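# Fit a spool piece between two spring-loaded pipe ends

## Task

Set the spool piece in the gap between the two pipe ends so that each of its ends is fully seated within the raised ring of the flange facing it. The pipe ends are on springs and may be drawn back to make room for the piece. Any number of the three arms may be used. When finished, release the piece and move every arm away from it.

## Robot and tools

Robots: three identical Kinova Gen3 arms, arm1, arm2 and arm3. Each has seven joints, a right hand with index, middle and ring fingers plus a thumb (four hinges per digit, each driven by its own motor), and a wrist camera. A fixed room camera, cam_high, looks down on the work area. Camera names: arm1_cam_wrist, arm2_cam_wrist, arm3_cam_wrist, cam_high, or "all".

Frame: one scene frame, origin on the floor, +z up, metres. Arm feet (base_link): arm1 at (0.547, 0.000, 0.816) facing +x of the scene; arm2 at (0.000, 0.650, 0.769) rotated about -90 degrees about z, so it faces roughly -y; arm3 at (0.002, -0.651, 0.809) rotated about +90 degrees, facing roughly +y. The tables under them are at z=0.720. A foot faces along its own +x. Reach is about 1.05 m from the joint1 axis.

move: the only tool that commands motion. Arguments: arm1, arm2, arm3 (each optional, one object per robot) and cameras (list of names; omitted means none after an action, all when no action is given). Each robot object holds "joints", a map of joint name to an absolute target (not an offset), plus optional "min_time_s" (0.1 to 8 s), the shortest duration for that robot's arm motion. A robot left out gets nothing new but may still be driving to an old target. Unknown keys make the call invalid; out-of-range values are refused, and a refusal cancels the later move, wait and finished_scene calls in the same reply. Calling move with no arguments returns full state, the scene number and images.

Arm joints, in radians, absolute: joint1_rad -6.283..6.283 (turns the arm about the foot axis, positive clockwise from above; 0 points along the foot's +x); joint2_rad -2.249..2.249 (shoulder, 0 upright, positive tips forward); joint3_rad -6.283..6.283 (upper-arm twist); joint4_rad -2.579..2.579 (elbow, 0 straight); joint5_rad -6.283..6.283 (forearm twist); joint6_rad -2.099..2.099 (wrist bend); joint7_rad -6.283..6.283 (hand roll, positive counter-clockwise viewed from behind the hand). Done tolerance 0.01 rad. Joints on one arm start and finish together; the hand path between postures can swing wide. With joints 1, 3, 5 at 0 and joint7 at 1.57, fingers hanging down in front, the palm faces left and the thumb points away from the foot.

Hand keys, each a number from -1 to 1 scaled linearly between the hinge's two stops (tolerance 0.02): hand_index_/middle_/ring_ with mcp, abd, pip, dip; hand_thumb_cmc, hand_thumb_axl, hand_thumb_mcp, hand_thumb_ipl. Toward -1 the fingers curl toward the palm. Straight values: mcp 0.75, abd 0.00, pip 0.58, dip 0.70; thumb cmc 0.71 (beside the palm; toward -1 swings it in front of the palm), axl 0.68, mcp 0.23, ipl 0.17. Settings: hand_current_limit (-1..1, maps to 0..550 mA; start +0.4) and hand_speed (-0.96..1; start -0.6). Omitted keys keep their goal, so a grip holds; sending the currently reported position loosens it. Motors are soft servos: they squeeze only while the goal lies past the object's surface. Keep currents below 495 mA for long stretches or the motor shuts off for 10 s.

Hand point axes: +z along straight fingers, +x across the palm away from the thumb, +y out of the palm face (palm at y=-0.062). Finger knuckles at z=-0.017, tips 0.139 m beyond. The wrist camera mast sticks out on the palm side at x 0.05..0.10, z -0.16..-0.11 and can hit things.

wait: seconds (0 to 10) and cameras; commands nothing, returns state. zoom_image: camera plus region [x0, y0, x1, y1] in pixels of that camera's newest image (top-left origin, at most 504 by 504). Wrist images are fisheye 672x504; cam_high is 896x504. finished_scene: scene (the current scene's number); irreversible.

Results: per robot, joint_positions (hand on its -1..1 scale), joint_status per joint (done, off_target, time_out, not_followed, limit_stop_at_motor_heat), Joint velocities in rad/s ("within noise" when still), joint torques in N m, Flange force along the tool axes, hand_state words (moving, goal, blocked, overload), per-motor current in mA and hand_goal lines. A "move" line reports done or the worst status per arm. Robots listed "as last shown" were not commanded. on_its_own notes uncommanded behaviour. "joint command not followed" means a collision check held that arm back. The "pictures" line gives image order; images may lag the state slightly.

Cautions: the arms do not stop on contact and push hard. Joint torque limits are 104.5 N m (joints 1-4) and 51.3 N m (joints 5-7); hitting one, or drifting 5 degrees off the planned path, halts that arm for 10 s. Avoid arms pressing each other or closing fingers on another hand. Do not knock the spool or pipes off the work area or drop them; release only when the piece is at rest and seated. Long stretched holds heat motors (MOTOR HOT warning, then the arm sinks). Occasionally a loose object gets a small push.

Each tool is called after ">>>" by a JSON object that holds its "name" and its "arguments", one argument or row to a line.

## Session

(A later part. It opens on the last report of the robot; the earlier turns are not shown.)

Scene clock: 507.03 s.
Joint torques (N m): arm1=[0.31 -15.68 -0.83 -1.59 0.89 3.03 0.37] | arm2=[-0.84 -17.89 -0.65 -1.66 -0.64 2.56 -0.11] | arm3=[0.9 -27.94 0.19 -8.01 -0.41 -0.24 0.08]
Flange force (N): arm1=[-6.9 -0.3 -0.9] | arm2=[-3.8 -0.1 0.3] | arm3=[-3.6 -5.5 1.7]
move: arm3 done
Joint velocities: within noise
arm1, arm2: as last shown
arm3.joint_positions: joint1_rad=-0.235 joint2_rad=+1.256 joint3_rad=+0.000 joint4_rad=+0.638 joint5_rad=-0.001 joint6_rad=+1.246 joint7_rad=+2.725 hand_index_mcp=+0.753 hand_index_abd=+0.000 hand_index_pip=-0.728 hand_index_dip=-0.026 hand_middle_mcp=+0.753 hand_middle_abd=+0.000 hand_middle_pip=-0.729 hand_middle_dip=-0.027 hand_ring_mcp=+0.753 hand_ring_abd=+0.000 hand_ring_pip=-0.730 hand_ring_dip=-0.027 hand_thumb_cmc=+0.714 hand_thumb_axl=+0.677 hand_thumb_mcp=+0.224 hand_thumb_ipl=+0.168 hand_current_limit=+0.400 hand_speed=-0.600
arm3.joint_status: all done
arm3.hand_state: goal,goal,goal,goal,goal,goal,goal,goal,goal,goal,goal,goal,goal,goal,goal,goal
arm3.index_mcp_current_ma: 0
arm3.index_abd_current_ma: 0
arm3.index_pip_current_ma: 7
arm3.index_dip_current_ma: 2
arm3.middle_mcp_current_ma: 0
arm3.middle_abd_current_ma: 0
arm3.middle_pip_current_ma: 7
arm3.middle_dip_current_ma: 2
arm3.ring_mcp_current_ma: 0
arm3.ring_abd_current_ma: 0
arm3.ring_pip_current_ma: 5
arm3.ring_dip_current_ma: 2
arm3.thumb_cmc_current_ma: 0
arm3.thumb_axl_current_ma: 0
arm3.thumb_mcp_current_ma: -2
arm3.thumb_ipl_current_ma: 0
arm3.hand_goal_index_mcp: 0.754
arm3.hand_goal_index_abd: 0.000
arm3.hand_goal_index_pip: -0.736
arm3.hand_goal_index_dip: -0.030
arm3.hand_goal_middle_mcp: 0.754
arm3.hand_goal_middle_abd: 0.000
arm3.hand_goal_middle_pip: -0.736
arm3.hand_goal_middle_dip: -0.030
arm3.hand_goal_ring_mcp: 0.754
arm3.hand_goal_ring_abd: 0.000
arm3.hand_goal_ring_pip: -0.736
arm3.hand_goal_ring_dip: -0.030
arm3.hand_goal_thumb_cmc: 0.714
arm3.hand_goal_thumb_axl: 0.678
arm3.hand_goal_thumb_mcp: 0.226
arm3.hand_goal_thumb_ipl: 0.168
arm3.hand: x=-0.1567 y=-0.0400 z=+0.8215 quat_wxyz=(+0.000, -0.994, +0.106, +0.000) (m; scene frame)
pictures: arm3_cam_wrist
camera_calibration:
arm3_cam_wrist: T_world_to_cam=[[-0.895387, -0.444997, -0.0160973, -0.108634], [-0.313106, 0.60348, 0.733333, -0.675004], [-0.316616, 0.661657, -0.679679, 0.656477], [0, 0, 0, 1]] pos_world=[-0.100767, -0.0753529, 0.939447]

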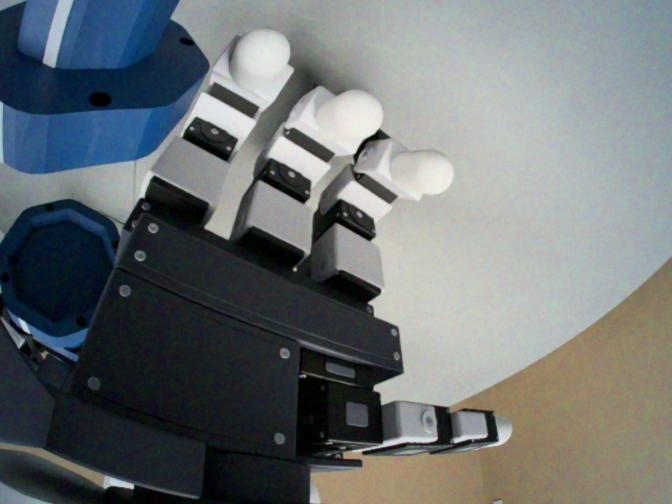

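>>> {"name": "move", "arguments": {
  "arm3": {"joints":{"joint1_rad":-0.2466,"joint2_rad":1.1931,"joint4_rad":0.7864,"joint6_rad":1.1603,"joint7_rad":2.7124},"min_time_s":2},
  "cameras": ["arm3_cam_wrist"]
}}

>>> {"name": "move", "arguments": {
  "arm3": {"joints":{"joint1_rad":-0.2529,"joint2_rad":1.1669,"joint4_rad":0.8485,"joint6_rad":1.1245,"joint7_rad":2.7062},"min_time_s":2},
  "cameras": ["arm3_cam_wrist","cam_high"]
}}

Scene clock: 515.33 s.
Joint torques (N m): arm1=[0.4 -15.58 -0.88 -1.58 0.86 3 0.36] | arm2=[-0.9 -17.83 -0.62 -1.66 -0.62 2.59 -0.16] | arm3=[0.95 -27.24 0.18 -7.79 -0.43 -0.19 0.04]
Flange force (N): arm1=[-6.9 -0.7 -0.9] | arm2=[-4.0 -0.1 0.3] | arm3=[-3.0 -3.8 1.8]
move: arm3 done
Joint velocities: within noise
arm1, arm2: as last shown
arm3.joint_positions: joint1_rad=-0.247 joint2_rad=+1.193 joint3_rad=+0.000 joint4_rad=+0.786 joint5_rad=-0.001 joint6_rad=+1.160 joint7_rad=+2.712 hand_index_mcp=+0.753 hand_index_abd=+0.000 hand_index_pip=-0.728 hand_index_dip=-0.026 hand_middle_mcp=+0.753 hand_middle_abd=+0.000 hand_middle_pip=-0.729 hand_middle_dip=-0.027 hand_ring_mcp=+0.753 hand_ring_abd=+0.000 hand_ring_pip=-0.730 hand_ring_dip=-0.027 hand_thumb_cmc=+0.714 hand_thumb_axl=+0.677 hand_thumb_mcp=+0.224 hand_thumb_ipl=+0.168 hand_current_limit=+0.400 hand_speed=-0.600
arm3.joint_status: all done
arm3.hand_state: goal,goal,goal,goal,goal,goal,goal,goal,goal,goal,goal,goal,goal,goal,goal,goal
arm3.index_mcp_current_ma: 0
arm3.index_abd_current_ma: 0
arm3.index_pip_current_ma: 7
arm3.index_dip_current_ma: 2
arm3.middle_mcp_current_ma: 0
arm3.middle_abd_current_ma: 0
arm3.middle_pip_current_ma: 7
arm3.middle_dip_current_ma: 2
arm3.ring_mcp_current_ma: 0
arm3.ring_abd_current_ma: 0
arm3.ring_pip_current_ma: 5
arm3.ring_dip_current_ma: 2
arm3.thumb_cmc_current_ma: 0
arm3.thumb_axl_current_ma: 0
arm3.thumb_mcp_current_ma: -2
arm3.thumb_ipl_current_ma: 0
arm3.hand_goal_index_mcp: 0.754
arm3.hand_goal_index_abd: 0.000
arm3.hand_goal_index_pip: -0.736
arm3.hand_goal_index_dip: -0.030
arm3.hand_goal_middle_mcp: 0.754
arm3.hand_goal_middle_abd: 0.000
arm3.hand_goal_middle_pip: -0.736
arm3.hand_goal_middle_dip: -0.030
arm3.hand_goal_ring_mcp: 0.754
arm3.hand_goal_ring_abd: 0.000
arm3.hand_goal_ring_pip: -0.736
arm3.hand_goal_ring_dip: -0.030
arm3.hand_goal_thumb_cmc: 0.714
arm3.hand_goal_thumb_axl: 0.678
arm3.hand_goal_thumb_mcp: 0.226
arm3.hand_goal_thumb_ipl: 0.168
arm3.hand: x=-0.1609 y=-0.0595 z=+0.8213 quat_wxyz=(+0.000, -0.994, +0.106, +0.000) (m; scene frame)
pictures: arm3_cam_wrist
camera_calibration:
arm3_cam_wrist: T_world_to_cam=[[-0.895516, -0.444736, -0.0161795, -0.120987], [-0.312941, 0.603454, 0.733424, -0.664476], [-0.316416, 0.661856, -0.679579, 0.667858], [0, 0, 0, 1]] pos_world=[-0.104967, -0.0948521, 0.939247]

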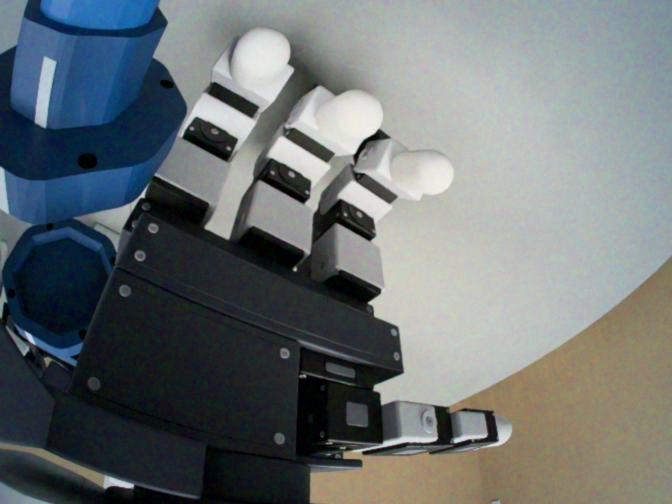

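Scene clock: 517.63 s.
Joint torques (N m): arm1=[0.39 -15.61 -0.83 -1.54 0.85 3.07 0.39] | arm2=[-0.9 -17.83 -0.63 -1.59 -0.58 2.55 -0.11] | arm3=[0.06 -26.59 -0.6 -5.79 -1.02 1.34 -0.23]
Flange force (N): arm1=[-6.6 -0.7 -0.7] | arm2=[-3.7 -0.1 0.2] | arm3=[-3.6 -9.5 3.4]
move: arm3 done
Joint velocities: within noise
arm1, arm2: as last shown
arm3.joint_positions: joint1_rad=-0.253 joint2_rad=+1.167 joint3_rad=+0.000 joint4_rad=+0.848 joint5_rad=-0.001 joint6_rad=+1.125 joint7_rad=+2.706 hand_index_mcp=+0.753 hand_index_abd=+0.000 hand_index_pip=-0.728 hand_index_dip=-0.026 hand_middle_mcp=+0.753 hand_middle_abd=+0.000 hand_middle_pip=-0.729 hand_middle_dip=-0.027 hand_ring_mcp=+0.756 hand_ring_abd=+0.000 hand_ring_pip=-0.730 hand_ring_dip=-0.027 hand_thumb_cmc=+0.714 hand_thumb_axl=+0.677 hand_thumb_mcp=+0.224 hand_thumb_ipl=+0.168 hand_current_limit=+0.400 hand_speed=-0.600
arm3.joint_status: all done
arm3.hand_state: goal,goal,goal,goal,goal,goal,goal,goal,goal,goal,goal,goal,goal,goal,goal,goal
arm3.index_mcp_current_ma: 0
arm3.index_abd_current_ma: 0
arm3.index_pip_current_ma: 7
arm3.index_dip_current_ma: 2
arm3.middle_mcp_current_ma: 0
arm3.middle_abd_current_ma: 0
arm3.middle_pip_current_ma: 7
arm3.middle_dip_current_ma: 2
arm3.ring_mcp_current_ma: 1
arm3.ring_abd_current_ma: 0
arm3.ring_pip_current_ma: 5
arm3.ring_dip_current_ma: 2
arm3.thumb_cmc_current_ma: 0
arm3.thumb_axl_current_ma: 0
arm3.thumb_mcp_current_ma: -2
arm3.thumb_ipl_current_ma: 0
arm3.hand_goal_index_mcp: 0.754
arm3.hand_goal_index_abd: 0.000
arm3.hand_goal_index_pip: -0.736
arm3.hand_goal_index_dip: -0.030
arm3.hand_goal_middle_mcp: 0.754
arm3.hand_goal_middle_abd: 0.000
arm3.hand_goal_middle_pip: -0.736
arm3.hand_goal_middle_dip: -0.030
arm3.hand_goal_ring_mcp: 0.754
arm3.hand_goal_ring_abd: 0.000
arm3.hand_goal_ring_pip: -0.736
arm3.hand_goal_ring_dip: -0.030
arm3.hand_goal_thumb_cmc: 0.714
arm3.hand_goal_thumb_axl: 0.678
arm3.hand_goal_thumb_mcp: 0.226
arm3.hand_goal_thumb_ipl: 0.168
arm3.hand: x=-0.1632 y=-0.0690 z=+0.8212 quat_wxyz=(+0.000, -0.994, +0.106, +0.000) (m; scene frame)
pictures: arm3_cam_wrist, cam_high
camera_calibration:
arm3_cam_wrist: T_world_to_cam=[[-0.895444, -0.444884, -0.0160921, -0.127362], [-0.313036, 0.603541, 0.733313, -0.659359], [-0.316527, 0.661678, -0.679701, 0.673503], [0, 0, 0, 1]] pos_world=[-0.107267, -0.104353, 0.939247]

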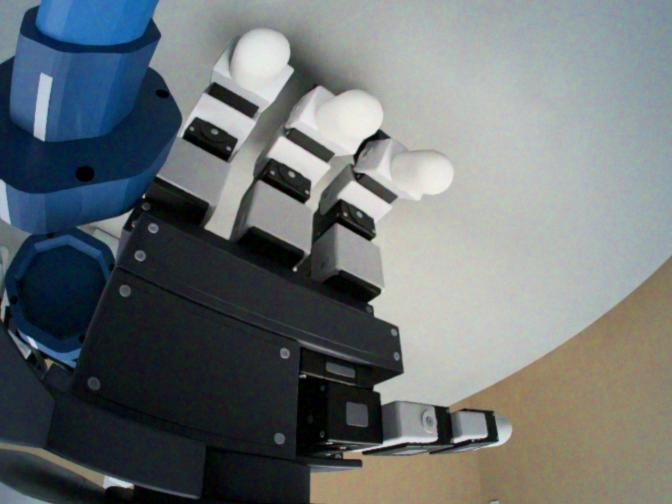

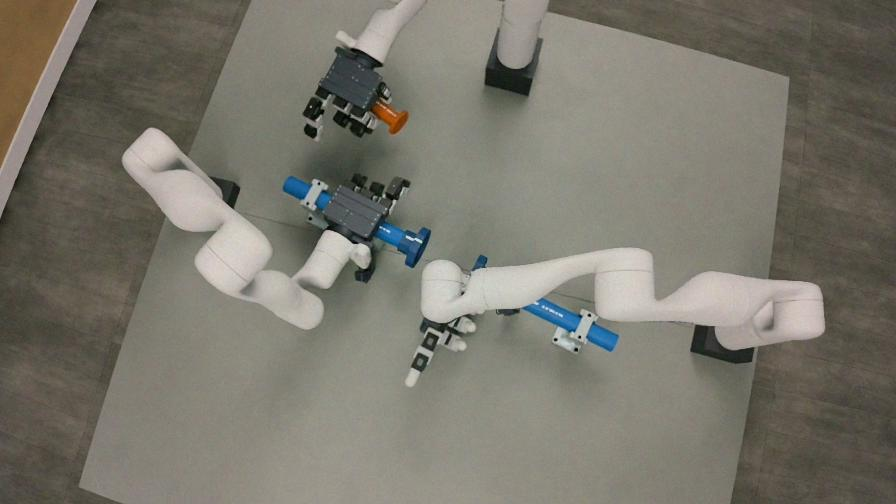

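>>> {"name": "move", "arguments": {
  "arm3": {"joints":{"joint1_rad":-0.2592,"joint2_rad":1.1406,"joint4_rad":0.9105,"joint6_rad":1.0887,"joint7_rad":2.6999},"min_time_s":2},
  "cameras": []
}}

>>> {"name": "move", "arguments": {
  "arm3": {"joints":{"joint1_rad":-0.2691,"joint2_rad":1.1051,"joint4_rad":0.9945,"joint6_rad":1.0402,"joint7_rad":2.6899},"min_time_s":2},
  "cameras": ["arm3_cam_wrist","cam_high"]
}}

>>> {"name": "zoom_image", "arguments": {
  "camera": "cam_high",
  "region": [390, 210, 510, 310]
}}

Scene clock: 522.33 s.
Joint torques (N m): arm1=[0.37 -15.68 -0.88 -1.56 0.88 3.06 0.38] | arm2=[-0.86 -17.89 -0.61 -1.66 -0.62 2.54 -0.12] | arm3=[-1.17 -26 -1.65 -2.93 -1.8 3.74 -0.72]
Flange force (N): arm1=[-6.8 -0.4 -0.7] | arm2=[-3.8 -0.1 0.3] | arm3=[-4.1 -17.1 6.4]
move: arm3 done
Joint velocities: within noise
arm1, arm2: as last shown
arm3.joint_positions: joint1_rad=-0.259 joint2_rad=+1.141 joint3_rad=+0.000 joint4_rad=+0.910 joint5_rad=-0.001 joint6_rad=+1.089 joint7_rad=+2.700 hand_index_mcp=+0.753 hand_index_abd=+0.000 hand_index_pip=-0.728 hand_index_dip=-0.026 hand_middle_mcp=+0.753 hand_middle_abd=+0.000 hand_middle_pip=-0.729 hand_middle_dip=-0.027 hand_ring_mcp=+0.758 hand_ring_abd=+0.000 hand_ring_pip=-0.730 hand_ring_dip=-0.027 hand_thumb_cmc=+0.714 hand_thumb_axl=+0.677 hand_thumb_mcp=+0.224 hand_thumb_ipl=+0.168 hand_current_limit=+0.400 hand_speed=-0.600
arm3.joint_status: all done
arm3.hand_state: goal,goal,goal,goal,goal,goal,goal,goal,goal,goal,goal,goal,goal,goal,goal,goal
arm3.index_mcp_current_ma: 0
arm3.index_abd_current_ma: 0
arm3.index_pip_current_ma: 7
arm3.index_dip_current_ma: 2
arm3.middle_mcp_current_ma: 0
arm3.middle_abd_current_ma: 0
arm3.middle_pip_current_ma: 7
arm3.middle_dip_current_ma: 2
arm3.ring_mcp_current_ma: 3
arm3.ring_abd_current_ma: 0
arm3.ring_pip_current_ma: 5
arm3.ring_dip_current_ma: 2
arm3.thumb_cmc_current_ma: 0
arm3.thumb_axl_current_ma: 0
arm3.thumb_mcp_current_ma: -2
arm3.thumb_ipl_current_ma: 0
arm3.hand_goal_index_mcp: 0.754
arm3.hand_goal_index_abd: 0.000
arm3.hand_goal_index_pip: -0.736
arm3.hand_goal_index_dip: -0.030
arm3.hand_goal_middle_mcp: 0.754
arm3.hand_goal_middle_abd: 0.000
arm3.hand_goal_middle_pip: -0.736
arm3.hand_goal_middle_dip: -0.030
arm3.hand_goal_ring_mcp: 0.754
arm3.hand_goal_ring_abd: 0.000
arm3.hand_goal_ring_pip: -0.736
arm3.hand_goal_ring_dip: -0.030
arm3.hand_goal_thumb_cmc: 0.714
arm3.hand_goal_thumb_axl: 0.678
arm3.hand_goal_thumb_mcp: 0.226
arm3.hand_goal_thumb_ipl: 0.168
arm3.hand: x=-0.1651 y=-0.0790 z=+0.8213 quat_wxyz=(+0.000, -0.994, +0.106, +0.000) (m; scene frame)
pictures: none
No camera images: "cameras" was empty.

Scene clock: 524.63 s.
Joint torques (N m): arm1=[0.42 -15.67 -0.77 -1.64 0.86 3.05 0.34] | arm2=[-0.84 -17.96 -0.52 -1.57 -0.59 2.58 -0.13] | arm3=[-3.23 -22.76 -3.82 2.96 -3.38 7.48 -1.54]
Flange force (N): arm1=[-7.3 -0.4 -0.7] | arm2=[-3.6 0.2 0.5] | arm3=[-5.2 -30.5 7.5]
move: arm3 done
Joint velocities: within noise
arm1, arm2: as last shown
arm3.joint_positions: joint1_rad=-0.269 joint2_rad=+1.105 joint3_rad=+0.000 joint4_rad=+0.995 joint5_rad=-0.001 joint6_rad=+1.040 joint7_rad=+2.690 hand_index_mcp=+0.753 hand_index_abd=+0.000 hand_index_pip=-0.728 hand_index_dip=-0.026 hand_middle_mcp=+0.753 hand_middle_abd=+0.000 hand_middle_pip=-0.729 hand_middle_dip=-0.027 hand_ring_mcp=+0.760 hand_ring_abd=+0.000 hand_ring_pip=-0.730 hand_ring_dip=-0.027 hand_thumb_cmc=+0.714 hand_thumb_axl=+0.677 hand_thumb_mcp=+0.224 hand_thumb_ipl=+0.168 hand_current_limit=+0.400 hand_speed=-0.600
arm3.joint_status: all done
arm3.hand_state: goal,goal,goal,goal,goal,goal,goal,goal,goal,goal,goal,goal,goal,goal,goal,goal
arm3.index_mcp_current_ma: 0
arm3.index_abd_current_ma: 0
arm3.index_pip_current_ma: 7
arm3.index_dip_current_ma: 2
arm3.middle_mcp_current_ma: 0
arm3.middle_abd_current_ma: 0
arm3.middle_pip_current_ma: 7
arm3.middle_dip_current_ma: 2
arm3.ring_mcp_current_ma: 5
arm3.ring_abd_current_ma: 0
arm3.ring_pip_current_ma: 5
arm3.ring_dip_current_ma: 2
arm3.thumb_cmc_current_ma: 0
arm3.thumb_axl_current_ma: 0
arm3.thumb_mcp_current_ma: -2
arm3.thumb_ipl_current_ma: 0
arm3.hand_goal_index_mcp: 0.754
arm3.hand_goal_index_abd: 0.000
arm3.hand_goal_index_pip: -0.736
arm3.hand_goal_index_dip: -0.030
arm3.hand_goal_middle_mcp: 0.754
arm3.hand_goal_middle_abd: 0.000
arm3.hand_goal_middle_pip: -0.736
arm3.hand_goal_middle_dip: -0.030
arm3.hand_goal_ring_mcp: 0.754
arm3.hand_goal_ring_abd: 0.000
arm3.hand_goal_ring_pip: -0.736
arm3.hand_goal_ring_dip: -0.030
arm3.hand_goal_thumb_cmc: 0.714
arm3.hand_goal_thumb_axl: 0.678
arm3.hand_goal_thumb_mcp: 0.226
arm3.hand_goal_thumb_ipl: 0.168
arm3.hand: x=-0.1683 y=-0.0937 z=+0.8214 quat_wxyz=(+0.000, -0.994, +0.106, +0.000) (m; scene frame)
pictures: arm3_cam_wrist, cam_high
camera_calibration:
arm3_cam_wrist: T_world_to_cam=[[-0.895529, -0.444709, -0.0161475, -0.142849], [-0.312903, 0.603474, 0.733425, -0.646294], [-0.316416, 0.661856, -0.679579, 0.688288], [0, 0, 0, 1]] pos_world=[-0.112367, -0.129052, 0.939447]

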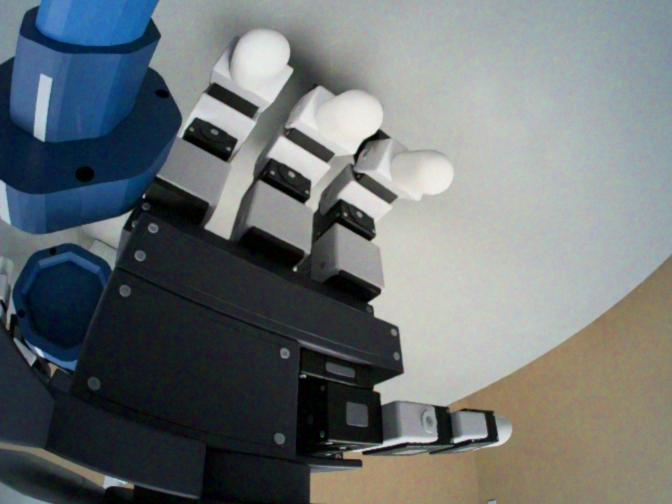

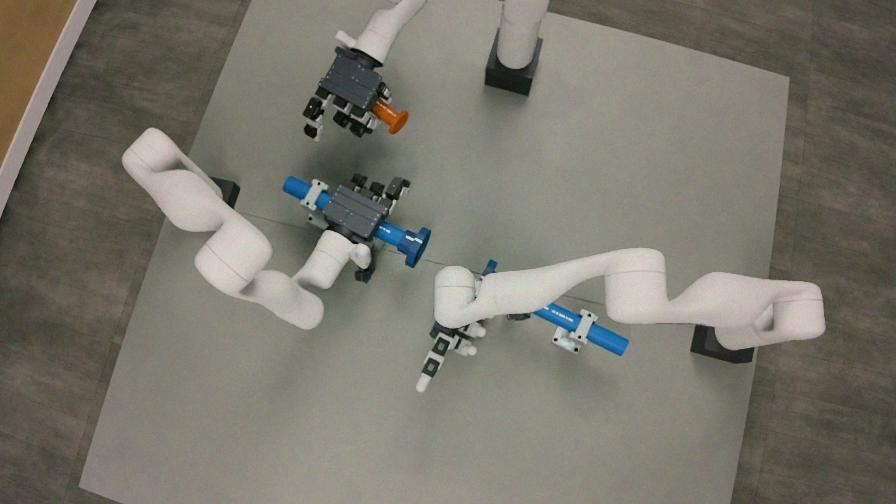

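Scaled by 4.200 from the camera's 896x504 image, which has a finer 1280x720 frame.

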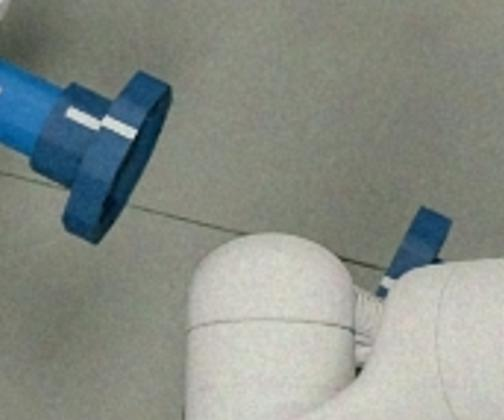

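>>> {"name": "move", "arguments": {
  "arm3": {"joints":{"joint1_rad":-0.2766,"joint2_rad":1.0812,"joint4_rad":1.0517,"joint6_rad":1.0069,"joint7_rad":2.6824},"min_time_s":2},
  "cameras": ["cam_high"]
}}

>>> {"name": "zoom_image", "arguments": {
  "camera": "cam_high",
  "region": [390, 210, 510, 310]
}}

>>> {"name": "move", "arguments": {
  "arm3": {"joints":{"joint1_rad":-0.2529,"joint2_rad":1.1669,"joint4_rad":0.8485,"joint6_rad":1.1245,"joint7_rad":2.7062},"min_time_s":3},
  "cameras": []
}}

Scene clock: 531.37 s.
Joint torques (N m): arm1=[0.35 -15.69 -0.85 -1.52 0.89 3.06 0.42] | arm2=[-0.85 -17.8 -0.58 -1.62 -0.64 2.56 -0.13] | arm3=[-4.61 -20.24 -5.41 7.44 -4.47 10.17 -2.08]
Flange force (N): arm1=[-6.6 -0.5 -0.6] | arm2=[-3.8 -0.2 0.3] | arm3=[-6.3 -39.9 8.0]
move: arm3 done
Joint velocities: within noise
arm1.joint_positions: joint1_rad=+1.295 joint2_rad=+0.942 joint3_rad=+0.000 joint4_rad=+2.457 joint5_rad=-2.140 joint6_rad=+1.459 joint7_rad=+0.223 hand_index_mcp=-0.395 hand_index_abd=-0.010 hand_index_pip=+0.393 hand_index_dip=+0.535 hand_middle_mcp=-0.430 hand_middle_abd=-0.003 hand_middle_pip=+0.386 hand_middle_dip=+0.531 hand_ring_mcp=+0.747 hand_ring_abd=+0.003 hand_ring_pip=-0.300 hand_ring_dip=+0.696 hand_thumb_cmc=-0.549 hand_thumb_axl=+0.678 hand_thumb_mcp=+0.221 hand_thumb_ipl=+0.083 hand_current_limit=+0.400 hand_speed=-0.600
arm1.joint_status: not commanded
arm1.hand_state: blocked,goal,blocked,blocked,blocked,goal,blocked,blocked,goal,goal,goal,goal,blocked,goal,blocked,blocked
arm1.index_mcp_current_ma: 385
arm1.index_abd_current_ma: -12
arm1.index_pip_current_ma: 72
arm1.index_dip_current_ma: 81
arm1.middle_mcp_current_ma: 308
arm1.middle_abd_current_ma: -2
arm1.middle_pip_current_ma: 54
arm1.middle_dip_current_ma: 68
arm1.ring_mcp_current_ma: -10
arm1.ring_abd_current_ma: 2
arm1.ring_pip_current_ma: -1
arm1.ring_dip_current_ma: 0
arm1.thumb_cmc_current_ma: 42
arm1.thumb_axl_current_ma: 0
arm1.thumb_mcp_current_ma: 385
arm1.thumb_ipl_current_ma: 69
arm1.hand_goal_index_mcp: -0.520
arm1.hand_goal_index_abd: 0.000
arm1.hand_goal_index_pip: 0.360
arm1.hand_goal_index_dip: 0.500
arm1.hand_goal_middle_mcp: -0.520
arm1.hand_goal_middle_abd: 0.000
arm1.hand_goal_middle_pip: 0.360
arm1.hand_goal_middle_dip: 0.500
arm1.hand_goal_ring_mcp: 0.754
arm1.hand_goal_ring_abd: 0.000
arm1.hand_goal_ring_pip: -0.298
arm1.hand_goal_ring_dip: 0.696
arm1.hand_goal_thumb_cmc: -0.570
arm1.hand_goal_thumb_axl: 0.678
arm1.hand_goal_thumb_mcp: 0.110
arm1.hand_goal_thumb_ipl: 0.060
arm1.hand: x=+0.2355 y=+0.3085 z=+0.8819 quat_wxyz=(-0.484, +0.632, +0.480, -0.368) (m; scene frame)
arm2.joint_positions: joint1_rad=+0.479 joint2_rad=+1.068 joint3_rad=+0.000 joint4_rad=+1.926 joint5_rad=-1.301 joint6_rad=+1.438 joint7_rad=-0.152 hand_index_mcp=-0.075 hand_index_abd=-0.003 hand_index_pip=+0.283 hand_index_dip=+0.693 hand_middle_mcp=-0.076 hand_middle_abd=-0.003 hand_middle_pip=+0.283 hand_middle_dip=+0.693 hand_ring_mcp=+0.748 hand_ring_abd=+0.003 hand_ring_pip=-0.297 hand_ring_dip=+0.698 hand_thumb_cmc=-0.568 hand_thumb_axl=+0.677 hand_thumb_mcp=+0.443 hand_thumb_ipl=+0.168 hand_current_limit=+0.750 hand_speed=-0.600
arm2.joint_status: not commanded
arm2.hand_state: goal,goal,goal,goal,goal,goal,goal,goal,goal,goal,goal,goal,goal,goal,goal,goal
arm2.index_mcp_current_ma: -15
arm2.index_abd_current_ma: -4
arm2.index_pip_current_ma: -5
arm2.index_dip_current_ma: -4
arm2.middle_mcp_current_ma: -19
arm2.middle_abd_current_ma: -4
arm2.middle_pip_current_ma: -4
arm2.middle_dip_current_ma: -5
arm2.ring_mcp_current_ma: -13
arm2.ring_abd_current_ma: 4
arm2.ring_pip_current_ma: 2
arm2.ring_dip_current_ma: 3
arm2.thumb_cmc_current_ma: 3
arm2.thumb_axl_current_ma: -1
arm2.thumb_mcp_current_ma: -19
arm2.thumb_ipl_current_ma: 0
arm2.hand_goal_index_mcp: -0.068
arm2.hand_goal_index_abd: 0.000
arm2.hand_goal_index_pip: 0.286
arm2.hand_goal_index_dip: 0.696
arm2.hand_goal_middle_mcp: -0.068
arm2.hand_goal_middle_abd: 0.000
arm2.hand_goal_middle_pip: 0.286
arm2.hand_goal_middle_dip: 0.696
arm2.hand_goal_ring_mcp: 0.754
arm2.hand_goal_ring_abd: 0.000
arm2.hand_goal_ring_pip: -0.298
arm2.hand_goal_ring_dip: 0.696
arm2.hand_goal_thumb_cmc: -0.570
arm2.hand_goal_thumb_axl: 0.678
arm2.hand_goal_thumb_mcp: 0.450
arm2.hand_goal_thumb_ipl: 0.168
arm2.hand: x=+0.0752 y=+0.2528 z=+0.8133 quat_wxyz=(-0.404, +0.481, -0.596, +0.500) (m; scene frame)
arm3.joint_positions: joint1_rad=-0.277 joint2_rad=+1.081 joint3_rad=+0.000 joint4_rad=+1.052 joint5_rad=-0.001 joint6_rad=+1.007 joint7_rad=+2.682 hand_index_mcp=+0.753 hand_index_abd=+0.000 hand_index_pip=-0.728 hand_index_dip=-0.026 hand_middle_mcp=+0.753 hand_middle_abd=+0.000 hand_middle_pip=-0.729 hand_middle_dip=-0.027 hand_ring_mcp=+0.760 hand_ring_abd=+0.000 hand_ring_pip=-0.730 hand_ring_dip=-0.027 hand_thumb_cmc=+0.714 hand_thumb_axl=+0.677 hand_thumb_mcp=+0.224 hand_thumb_ipl=+0.168 hand_current_limit=+0.400 hand_speed=-0.600
arm3.joint_status: all done
arm3.hand_state: goal,goal,goal,goal,goal,goal,goal,goal,goal,goal,goal,goal,goal,goal,goal,goal
arm3.index_mcp_current_ma: 0
arm3.index_abd_current_ma: 0
arm3.index_pip_current_ma: 7
arm3.index_dip_current_ma: 2
arm3.middle_mcp_current_ma: 0
arm3.middle_abd_current_ma: 0
arm3.middle_pip_current_ma: 7
arm3.middle_dip_current_ma: 2
arm3.ring_mcp_current_ma: 6
arm3.ring_abd_current_ma: 0
arm3.ring_pip_current_ma: 5
arm3.ring_dip_current_ma: 2
arm3.thumb_cmc_current_ma: 0
arm3.thumb_axl_current_ma: 0
arm3.thumb_mcp_current_ma: -2
arm3.thumb_ipl_current_ma: 0
arm3.hand_goal_index_mcp: 0.754
arm3.hand_goal_index_abd: 0.000
arm3.hand_goal_index_pip: -0.736
arm3.hand_goal_index_dip: -0.030
arm3.hand_goal_middle_mcp: 0.754
arm3.hand_goal_middle_abd: 0.000
arm3.hand_goal_middle_pip: -0.736
arm3.hand_goal_middle_dip: -0.030
arm3.hand_goal_ring_mcp: 0.754
arm3.hand_goal_ring_abd: 0.000
arm3.hand_goal_ring_pip: -0.736
arm3.hand_goal_ring_dip: -0.030
arm3.hand_goal_thumb_cmc: 0.714
arm3.hand_goal_thumb_axl: 0.678
arm3.hand_goal_thumb_mcp: 0.226
arm3.hand_goal_thumb_ipl: 0.168
arm3.hand: x=-0.1706 y=-0.1044 z=+0.8214 quat_wxyz=(+0.000, -0.994, +0.106, +0.000) (m; scene frame)
pictures: cam_high

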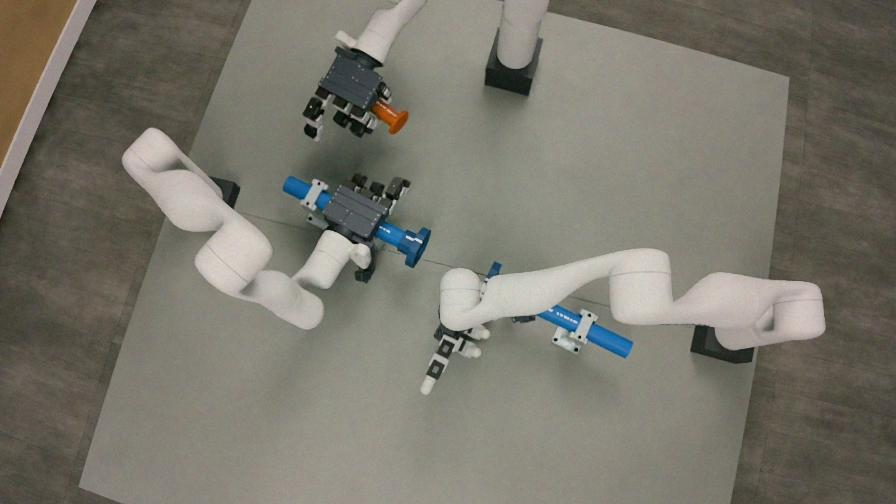

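Scaled by 4.200 from the camera's 896x504 image, which has a finer 1280x720 frame.

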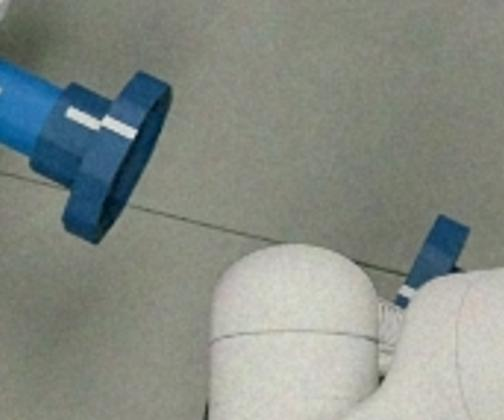

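Scene clock: 534.67 s.
Joint torques (N m): arm1=[0.43 -15.69 -0.84 -1.53 0.88 3.01 0.41] | arm2=[-0.8 -17.8 -0.65 -1.62 -0.61 2.55 -0.12] | arm3=[0.52 -26.52 -0.21 -6.67 -0.72 0.53 -0.07]
Flange force (N): arm1=[-6.8 -0.4 -0.5] | arm2=[-3.7 -0.3 0.3] | arm3=[-3.3 -6.4 2.2]
move: arm3 done
Joint velocities: within noise
arm1, arm2: as last shown
arm3.joint_positions: joint1_rad=-0.253 joint2_rad=+1.167 joint3_rad=+0.000 joint4_rad=+0.849 joint5_rad=-0.001 joint6_rad=+1.124 joint7_rad=+2.706 hand_index_mcp=+0.753 hand_index_abd=+0.000 hand_index_pip=-0.728 hand_index_dip=-0.026 hand_middle_mcp=+0.753 hand_middle_abd=+0.000 hand_middle_pip=-0.729 hand_middle_dip=-0.027 hand_ring_mcp=+0.758 hand_ring_abd=+0.000 hand_ring_pip=-0.730 hand_ring_dip=-0.027 hand_thumb_cmc=+0.714 hand_thumb_axl=+0.677 hand_thumb_mcp=+0.224 hand_thumb_ipl=+0.168 hand_current_limit=+0.400 hand_speed=-0.600
arm3.joint_status: all done
arm3.hand_state: goal,goal,goal,goal,goal,goal,goal,goal,goal,goal,goal,goal,goal,goal,goal,goal
arm3.index_mcp_current_ma: 0
arm3.index_abd_current_ma: 0
arm3.index_pip_current_ma: 7
arm3.index_dip_current_ma: 2
arm3.middle_mcp_current_ma: 0
arm3.middle_abd_current_ma: 0
arm3.middle_pip_current_ma: 7
arm3.middle_dip_current_ma: 2
arm3.ring_mcp_current_ma: 2
arm3.ring_abd_current_ma: 0
arm3.ring_pip_current_ma: 5
arm3.ring_dip_current_ma: 2
arm3.thumb_cmc_current_ma: 0
arm3.thumb_axl_current_ma: 0
arm3.thumb_mcp_current_ma: -2
arm3.thumb_ipl_current_ma: 0
arm3.hand_goal_index_mcp: 0.754
arm3.hand_goal_index_abd: 0.000
arm3.hand_goal_index_pip: -0.736
arm3.hand_goal_index_dip: -0.030
arm3.hand_goal_middle_mcp: 0.754
arm3.hand_goal_middle_abd: 0.000
arm3.hand_goal_middle_pip: -0.736
arm3.hand_goal_middle_dip: -0.030
arm3.hand_goal_ring_mcp: 0.754
arm3.hand_goal_ring_abd: 0.000
arm3.hand_goal_ring_pip: -0.736
arm3.hand_goal_ring_dip: -0.030
arm3.hand_goal_thumb_cmc: 0.714
arm3.hand_goal_thumb_axl: 0.678
arm3.hand_goal_thumb_mcp: 0.226
arm3.hand_goal_thumb_ipl: 0.168
arm3.hand: x=-0.1632 y=-0.0690 z=+0.8212 quat_wxyz=(+0.000, -0.994, +0.106, +0.000) (m; scene frame)
pictures: none
No camera images: "cameras" was empty.

>>> {"name": "move", "arguments": {
  "arm2": {"joints":{"joint1_rad":0.489,"joint2_rad":0.7255,"joint3_rad":0,"joint4_rad":1.9187,"joint5_rad":-1.264,"joint6_rad":1.542,"joint7_rad":-0.487},"min_time_s":3},
  "arm1": {"joints":{"joint1_rad":1.2955,"joint2_rad":0.4887,"joint3_rad":0,"joint4_rad":2.4531,"joint5_rad":-2.047,"joint6_rad":1.227,"joint7_rad":-0.183},"min_time_s":3},
  "cameras": []
}}

>>> {"name": "move", "arguments": {
  "arm2": {"joints":{"joint1_rad":0.795,"joint2_rad":-0.587,"joint3_rad":-0.119,"joint4_rad":1.357,"joint5_rad":-0.065,"joint6_rad":1.915,"joint7_rad":1.593,"hand_current_limit":0.4},"min_time_s":5},
  "cameras": ["cam_high","arm1_cam_wrist"]
}}

Scene clock: 567.93 s.
Joint torques (N m): arm1=[0.26 -12.92 -0.03 -5.78 -0.36 3.1 0.37] | arm2=[-0.84 -16.45 -0.14 -4.41 -1.54 2.28 -0.17] | arm3=[0.57 -26.52 -0.15 -6.65 -0.66 0.52 -0.05]
Flange force (N): arm1=[-7.4 2.6 -0.8] | arm2=[-3.8 1.3 0.1] | arm3=[-3.4 -6.4 2.2]
move: arm1 done; arm2 done
Joint velocities: within noise
arm1.joint_positions: joint1_rad=+1.295 joint2_rad=+0.489 joint3_rad=+0.000 joint4_rad=+2.453 joint5_rad=-2.047 joint6_rad=+1.227 joint7_rad=-0.183 hand_index_mcp=-0.395 hand_index_abd=-0.010 hand_index_pip=+0.393 hand_index_dip=+0.535 hand_middle_mcp=-0.430 hand_middle_abd=-0.003 hand_middle_pip=+0.386 hand_middle_dip=+0.531 hand_ring_mcp=+0.747 hand_ring_abd=+0.003 hand_ring_pip=-0.300 hand_ring_dip=+0.696 hand_thumb_cmc=-0.548 hand_thumb_axl=+0.678 hand_thumb_mcp=+0.221 hand_thumb_ipl=+0.083 hand_current_limit=+0.400 hand_speed=-0.600
arm1.joint_status: all done
arm1.hand_state: blocked,goal,blocked,blocked,blocked,goal,blocked,blocked,goal,goal,goal,goal,blocked,goal,blocked,blocked
arm1.index_mcp_current_ma: 385
arm1.index_abd_current_ma: -12
arm1.index_pip_current_ma: 72
arm1.index_dip_current_ma: 81
arm1.middle_mcp_current_ma: 308
arm1.middle_abd_current_ma: -2
arm1.middle_pip_current_ma: 54
arm1.middle_dip_current_ma: 68
arm1.ring_mcp_current_ma: -10
arm1.ring_abd_current_ma: 2
arm1.ring_pip_current_ma: -1
arm1.ring_dip_current_ma: 0
arm1.thumb_cmc_current_ma: 42
arm1.thumb_axl_current_ma: 0
arm1.thumb_mcp_current_ma: 385
arm1.thumb_ipl_current_ma: 69
arm1.hand_goal_index_mcp: -0.520
arm1.hand_goal_index_abd: 0.000
arm1.hand_goal_index_pip: 0.360
arm1.hand_goal_index_dip: 0.500
arm1.hand_goal_middle_mcp: -0.520
arm1.hand_goal_middle_abd: 0.000
arm1.hand_goal_middle_pip: 0.360
arm1.hand_goal_middle_dip: 0.500
arm1.hand_goal_ring_mcp: 0.754
arm1.hand_goal_ring_abd: 0.000
arm1.hand_goal_ring_pip: -0.298
arm1.hand_goal_ring_dip: 0.696
arm1.hand_goal_thumb_cmc: -0.570
arm1.hand_goal_thumb_axl: 0.678
arm1.hand_goal_thumb_mcp: 0.110
arm1.hand_goal_thumb_ipl: 0.060
arm1.hand: x=+0.2339 y=+0.3088 z=+1.0017 quat_wxyz=(-0.484, +0.632, +0.480, -0.368) (m; scene frame)
arm2.joint_positions: joint1_rad=+0.489 joint2_rad=+0.726 joint3_rad=+0.000 joint4_rad=+1.919 joint5_rad=-1.264 joint6_rad=+1.542 joint7_rad=-0.487 hand_index_mcp=-0.075 hand_index_abd=-0.003 hand_index_pip=+0.283 hand_index_dip=+0.693 hand_middle_mcp=-0.076 hand_middle_abd=-0.003 hand_middle_pip=+0.283 hand_middle_dip=+0.693 hand_ring_mcp=+0.748 hand_ring_abd=+0.003 hand_ring_pip=-0.297 hand_ring_dip=+0.698 hand_thumb_cmc=-0.568 hand_thumb_axl=+0.677 hand_thumb_mcp=+0.443 hand_thumb_ipl=+0.168 hand_current_limit=+0.750 hand_speed=-0.600
arm2.joint_status: all done
arm2.hand_state: goal,goal,goal,goal,goal,goal,goal,goal,goal,goal,goal,goal,goal,goal,goal,goal
arm2.index_mcp_current_ma: -15
arm2.index_abd_current_ma: -4
arm2.index_pip_current_ma: -5
arm2.index_dip_current_ma: -4
arm2.middle_mcp_current_ma: -19
arm2.middle_abd_current_ma: -4
arm2.middle_pip_current_ma: -4
arm2.middle_dip_current_ma: -5
arm2.ring_mcp_current_ma: -13
arm2.ring_abd_current_ma: 4
arm2.ring_pip_current_ma: 2
arm2.ring_dip_current_ma: 3
arm2.thumb_cmc_current_ma: 3
arm2.thumb_axl_current_ma: -1
arm2.thumb_mcp_current_ma: -19
arm2.thumb_ipl_current_ma: 0
arm2.hand_goal_index_mcp: -0.068
arm2.hand_goal_index_abd: 0.000
arm2.hand_goal_index_pip: 0.286
arm2.hand_goal_index_dip: 0.696
arm2.hand_goal_middle_mcp: -0.068
arm2.hand_goal_middle_abd: 0.000
arm2.hand_goal_middle_pip: 0.286
arm2.hand_goal_middle_dip: 0.696
arm2.hand_goal_ring_mcp: 0.754
arm2.hand_goal_ring_abd: 0.000
arm2.hand_goal_ring_pip: -0.298
arm2.hand_goal_ring_dip: 0.696
arm2.hand_goal_thumb_cmc: -0.570
arm2.hand_goal_thumb_axl: 0.678
arm2.hand_goal_thumb_mcp: 0.450
arm2.hand_goal_thumb_ipl: 0.168
arm2.hand: x=+0.0659 y=+0.2429 z=+0.9600 quat_wxyz=(-0.404, +0.481, -0.596, +0.500) (m; scene frame)
arm3: as last shown
arm3.hand: x=-0.1631 y=-0.0690 z=+0.8212 quat_wxyz=(+0.000, -0.994, +0.106, +0.000) (m; scene frame)
pictures: none
No camera images: "cameras" was empty.

Scene clock: 573.27 s.
Joint torques (N m): arm1=[0.4 -12.9 -0.05 -5.81 -0.34 3.01 0.43] | arm2=[-0.81 4.03 1.72 -7.94 -0.32 -1.34 -0.24] | arm3=[0.58 -26.49 -0.21 -6.74 -0.68 0.45 -0.07]
Flange force (N): arm1=[-7.6 2.4 -0.6] | arm2=[1.0 4.5 3.4] | arm3=[-3.3 -6.1 2.1]
move: arm2 done
Joint velocities: within noise
arm1, arm3: as last shown
arm1.joint_positions: joint1_rad=+1.296 joint2_rad=+0.489 joint3_rad=+0.000 joint4_rad=+2.453 joint5_rad=-2.047 joint6_rad=+1.227 joint7_rad=-0.183 hand_index_mcp=-0.395 hand_index_abd=-0.010 hand_index_pip=+0.393 hand_index_dip=+0.535 hand_middle_mcp=-0.430 hand_middle_abd=-0.003 hand_middle_pip=+0.386 hand_middle_dip=+0.531 hand_ring_mcp=+0.747 hand_ring_abd=+0.003 hand_ring_pip=-0.300 hand_ring_dip=+0.696 hand_thumb_cmc=-0.548 hand_thumb_axl=+0.678 hand_thumb_mcp=+0.221 hand_thumb_ipl=+0.083 hand_current_limit=+0.400 hand_speed=-0.600
arm1.hand: x=+0.2339 y=+0.3088 z=+1.0018 quat_wxyz=(-0.484, +0.632, +0.480, -0.368) (m; scene frame)
arm2.joint_positions: joint1_rad=+0.795 joint2_rad=-0.587 joint3_rad=-0.119 joint4_rad=+1.357 joint5_rad=-0.065 joint6_rad=+1.915 joint7_rad=+1.593 hand_index_mcp=-0.062 hand_index_abd=+0.000 hand_index_pip=+0.286 hand_index_dip=+0.694 hand_middle_mcp=-0.060 hand_middle_abd=+0.000 hand_middle_pip=+0.286 hand_middle_dip=+0.693 hand_ring_mcp=+0.755 hand_ring_abd=+0.002 hand_ring_pip=-0.297 hand_ring_dip=+0.698 hand_thumb_cmc=-0.572 hand_thumb_axl=+0.677 hand_thumb_mcp=+0.443 hand_thumb_ipl=+0.168 hand_current_limit=+0.400 hand_speed=-0.600
arm2.joint_status: all done
arm2.hand_state: goal,goal,goal,goal,goal,goal,goal,goal,goal,goal,goal,goal,goal,goal,goal,goal
arm2.index_mcp_current_ma: 13
arm2.index_abd_current_ma: 0
arm2.index_pip_current_ma: 0
arm2.index_dip_current_ma: -4
arm2.middle_mcp_current_ma: 16
arm2.middle_abd_current_ma: 0
arm2.middle_pip_current_ma: 0
arm2.middle_dip_current_ma: -4
arm2.ring_mcp_current_ma: 2
arm2.ring_abd_current_ma: 2
arm2.ring_pip_current_ma: 2
arm2.ring_dip_current_ma: 3
arm2.thumb_cmc_current_ma: -2
arm2.thumb_axl_current_ma: -1
arm2.thumb_mcp_current_ma: -19
arm2.thumb_ipl_current_ma: 0
arm2.hand_goal_index_mcp: -0.068
arm2.hand_goal_index_abd: 0.000
arm2.hand_goal_index_pip: 0.286
arm2.hand_goal_index_dip: 0.696
arm2.hand_goal_middle_mcp: -0.068
arm2.hand_goal_middle_abd: 0.000
arm2.hand_goal_middle_pip: 0.286
arm2.hand_goal_middle_dip: 0.696
arm2.hand_goal_ring_mcp: 0.754
arm2.hand_goal_ring_abd: 0.000
arm2.hand_goal_ring_pip: -0.298
arm2.hand_goal_ring_dip: 0.696
arm2.hand_goal_thumb_cmc: -0.570
arm2.hand_goal_thumb_axl: 0.678
arm2.hand_goal_thumb_mcp: 0.450
arm2.hand_goal_thumb_ipl: 0.168
arm2.hand: x=-0.0021 y=+0.4869 z=+1.3670 quat_wxyz=(+0.092, +0.862, +0.453, -0.209) (m; scene frame)
pictures: arm1_cam_wrist, cam_high
camera_calibration:
arm1_cam_wrist: T_world_to_cam=[[-0.0171381, -0.755665, -0.654734, 0.917617], [0.416886, -0.600595, 0.682269, -0.636845], [-0.908797, -0.261257, 0.325319, 0.0997347], [0, 0, 0, 1]] pos_world=[0.371857, 0.336982, 1.00285]

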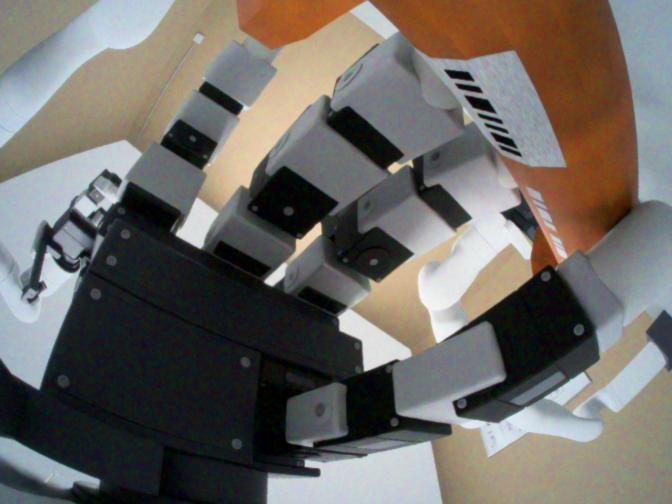

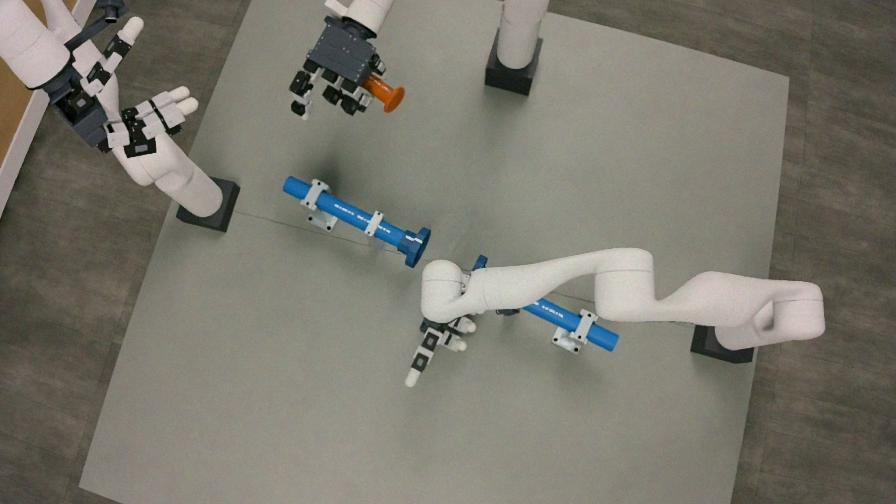

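>>> {"name": "move", "arguments": {
  "arm1": {"joints":{"joint1_rad":-0.1686,"joint2_rad":0.5107,"joint3_rad":0,"joint4_rad":1.7820,"joint5_rad":0.0084,"joint6_rad":0.8357,"joint7_rad":-0.3672,"hand_ring_mcp":0.342,"hand_ring_pip":-0.956,"hand_ring_dip":-0.464},"min_time_s":5},
  "cameras": ["all"]
}}

>>> {"name": "zoom_image", "arguments": {
  "camera": "cam_high",
  "region": [390, 190, 530, 310]
}}

Scene clock: 587.10 s.
Joint torques (N m): arm1=[0.04 -17.43 1.17 -9.99 0.29 -0.4 0.41] | arm2=[-0.83 4.18 1.7 -7.94 -0.3 -1.36 -0.23] | arm3=[0.5 -26.46 -0.23 -6.68 -0.73 0.52 -0.05]
Flange force (N): arm1=[-1.7 -9.8 5.7] | arm2=[1.4 4.5 3.4] | arm3=[-3.2 -6.2 2.1]
move: arm1 done
Joint velocities: within noise
arm1.joint_positions: joint1_rad=-0.169 joint2_rad=+0.511 joint3_rad=+0.000 joint4_rad=+1.782 joint5_rad=+0.008 joint6_rad=+0.836 joint7_rad=-0.367 hand_index_mcp=-0.395 hand_index_abd=-0.012 hand_index_pip=+0.412 hand_index_dip=+0.535 hand_middle_mcp=-0.430 hand_middle_abd=-0.003 hand_middle_pip=+0.394 hand_middle_dip=+0.531 hand_ring_mcp=+0.344 hand_ring_abd=+0.003 hand_ring_pip=-0.951 hand_ring_dip=-0.462 hand_thumb_cmc=-0.542 hand_thumb_axl=+0.678 hand_thumb_mcp=+0.206 hand_thumb_ipl=+0.083 hand_current_limit=+0.400 hand_speed=-0.600
arm1.joint_status: all done
arm1.hand_state: blocked,goal,blocked,blocked,blocked,goal,blocked,blocked,goal,goal,goal,goal,blocked,goal,blocked,blocked
arm1.index_mcp_current_ma: 385
arm1.index_abd_current_ma: -16
arm1.index_pip_current_ma: 135
arm1.index_dip_current_ma: 81
arm1.middle_mcp_current_ma: 305
arm1.middle_abd_current_ma: -2
arm1.middle_pip_current_ma: 76
arm1.middle_dip_current_ma: 68
arm1.ring_mcp_current_ma: 1
arm1.ring_abd_current_ma: 2
arm1.ring_pip_current_ma: 6
arm1.ring_dip_current_ma: 2
arm1.thumb_cmc_current_ma: 60
arm1.thumb_axl_current_ma: 0
arm1.thumb_mcp_current_ma: 385
arm1.thumb_ipl_current_ma: 69
arm1.hand_goal_index_mcp: -0.520
arm1.hand_goal_index_abd: 0.000
arm1.hand_goal_index_pip: 0.360
arm1.hand_goal_index_dip: 0.500
arm1.hand_goal_middle_mcp: -0.520
arm1.hand_goal_middle_abd: 0.000
arm1.hand_goal_middle_pip: 0.360
arm1.hand_goal_middle_dip: 0.500
arm1.hand_goal_ring_mcp: 0.342
arm1.hand_goal_ring_abd: 0.000
arm1.hand_goal_ring_pip: -0.956
arm1.hand_goal_ring_dip: -0.464
arm1.hand_goal_thumb_cmc: -0.570
arm1.hand_goal_thumb_axl: 0.678
arm1.hand_goal_thumb_mcp: 0.110
arm1.hand_goal_thumb_ipl: 0.060
arm1.hand: x=+0.0221 y=-0.0005 z=+0.9522 quat_wxyz=(+0.000, -0.629, +0.777, -0.001) (m; scene frame)
arm2, arm3: as last shown
pictures: arm1_cam_wrist, arm2_cam_wrist, arm3_cam_wrist, cam_high
camera_calibration:
arm1_cam_wrist: T_world_to_cam=[[-0.513501, 0.858045, 0.00866272, 0.0278387], [0.598071, 0.350643, 0.720666, -0.740641], [0.615327, 0.375244, -0.693228, 0.778954], [0, 0, 0, 1]] pos_world=[-0.02206, -0.0564842, 1.07351]
arm2_cam_wrist: T_world_to_cam=[[0.152517, -0.942979, 0.295854, 0.0864812], [-0.437671, 0.203956, 0.875698, -1.34943], [-0.886105, -0.263045, -0.381608, 0.774815], [0, 0, 0, 1]] pos_world=[0.0827698, 0.560587, 1.45179]
arm3_cam_wrist: T_world_to_cam=[[-0.895459, -0.444853, -0.016123, -0.127331], [-0.312993, 0.603452, 0.733404, -0.659449], [-0.316527, 0.661779, -0.679602, 0.67342], [0, 0, 0, 1]] pos_world=[-0.107267, -0.104352, 0.939247]

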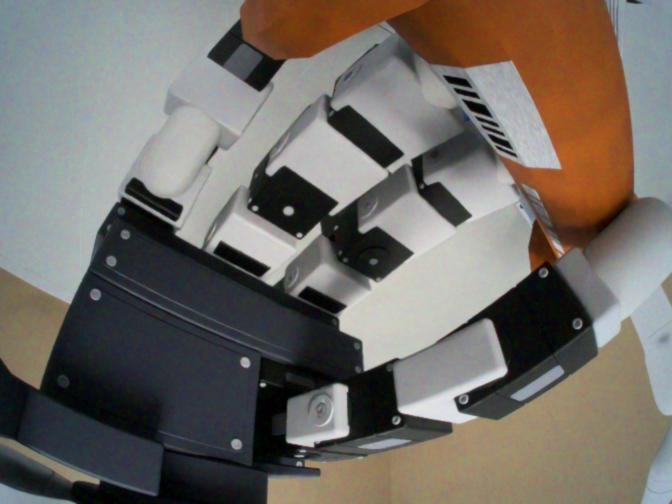

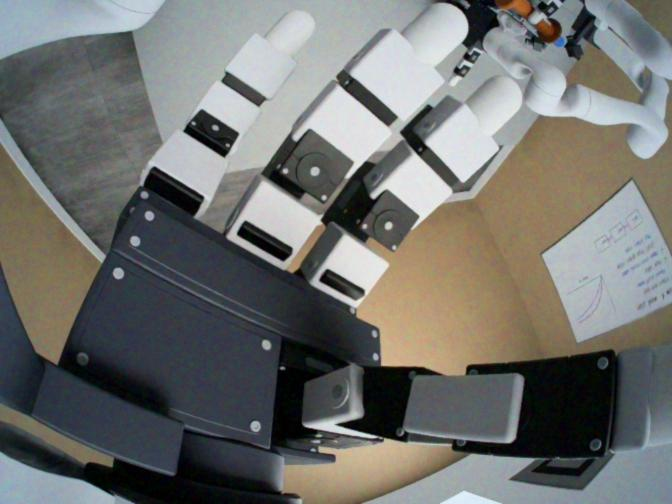

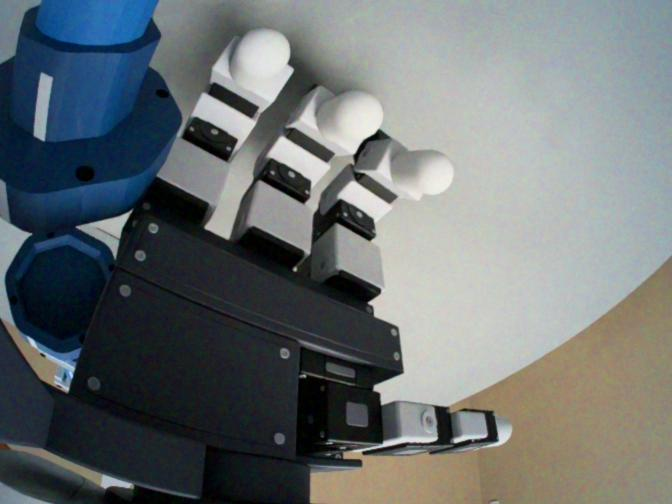

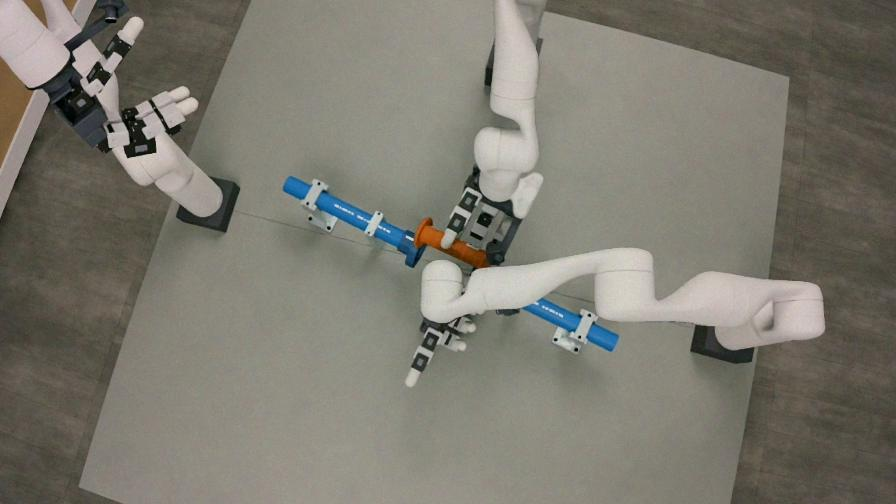

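Scaled by 3.600 from the camera's 896x504 image, which has a finer 1280x720 frame.

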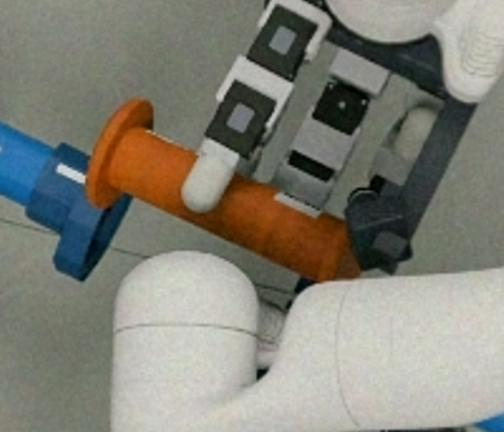

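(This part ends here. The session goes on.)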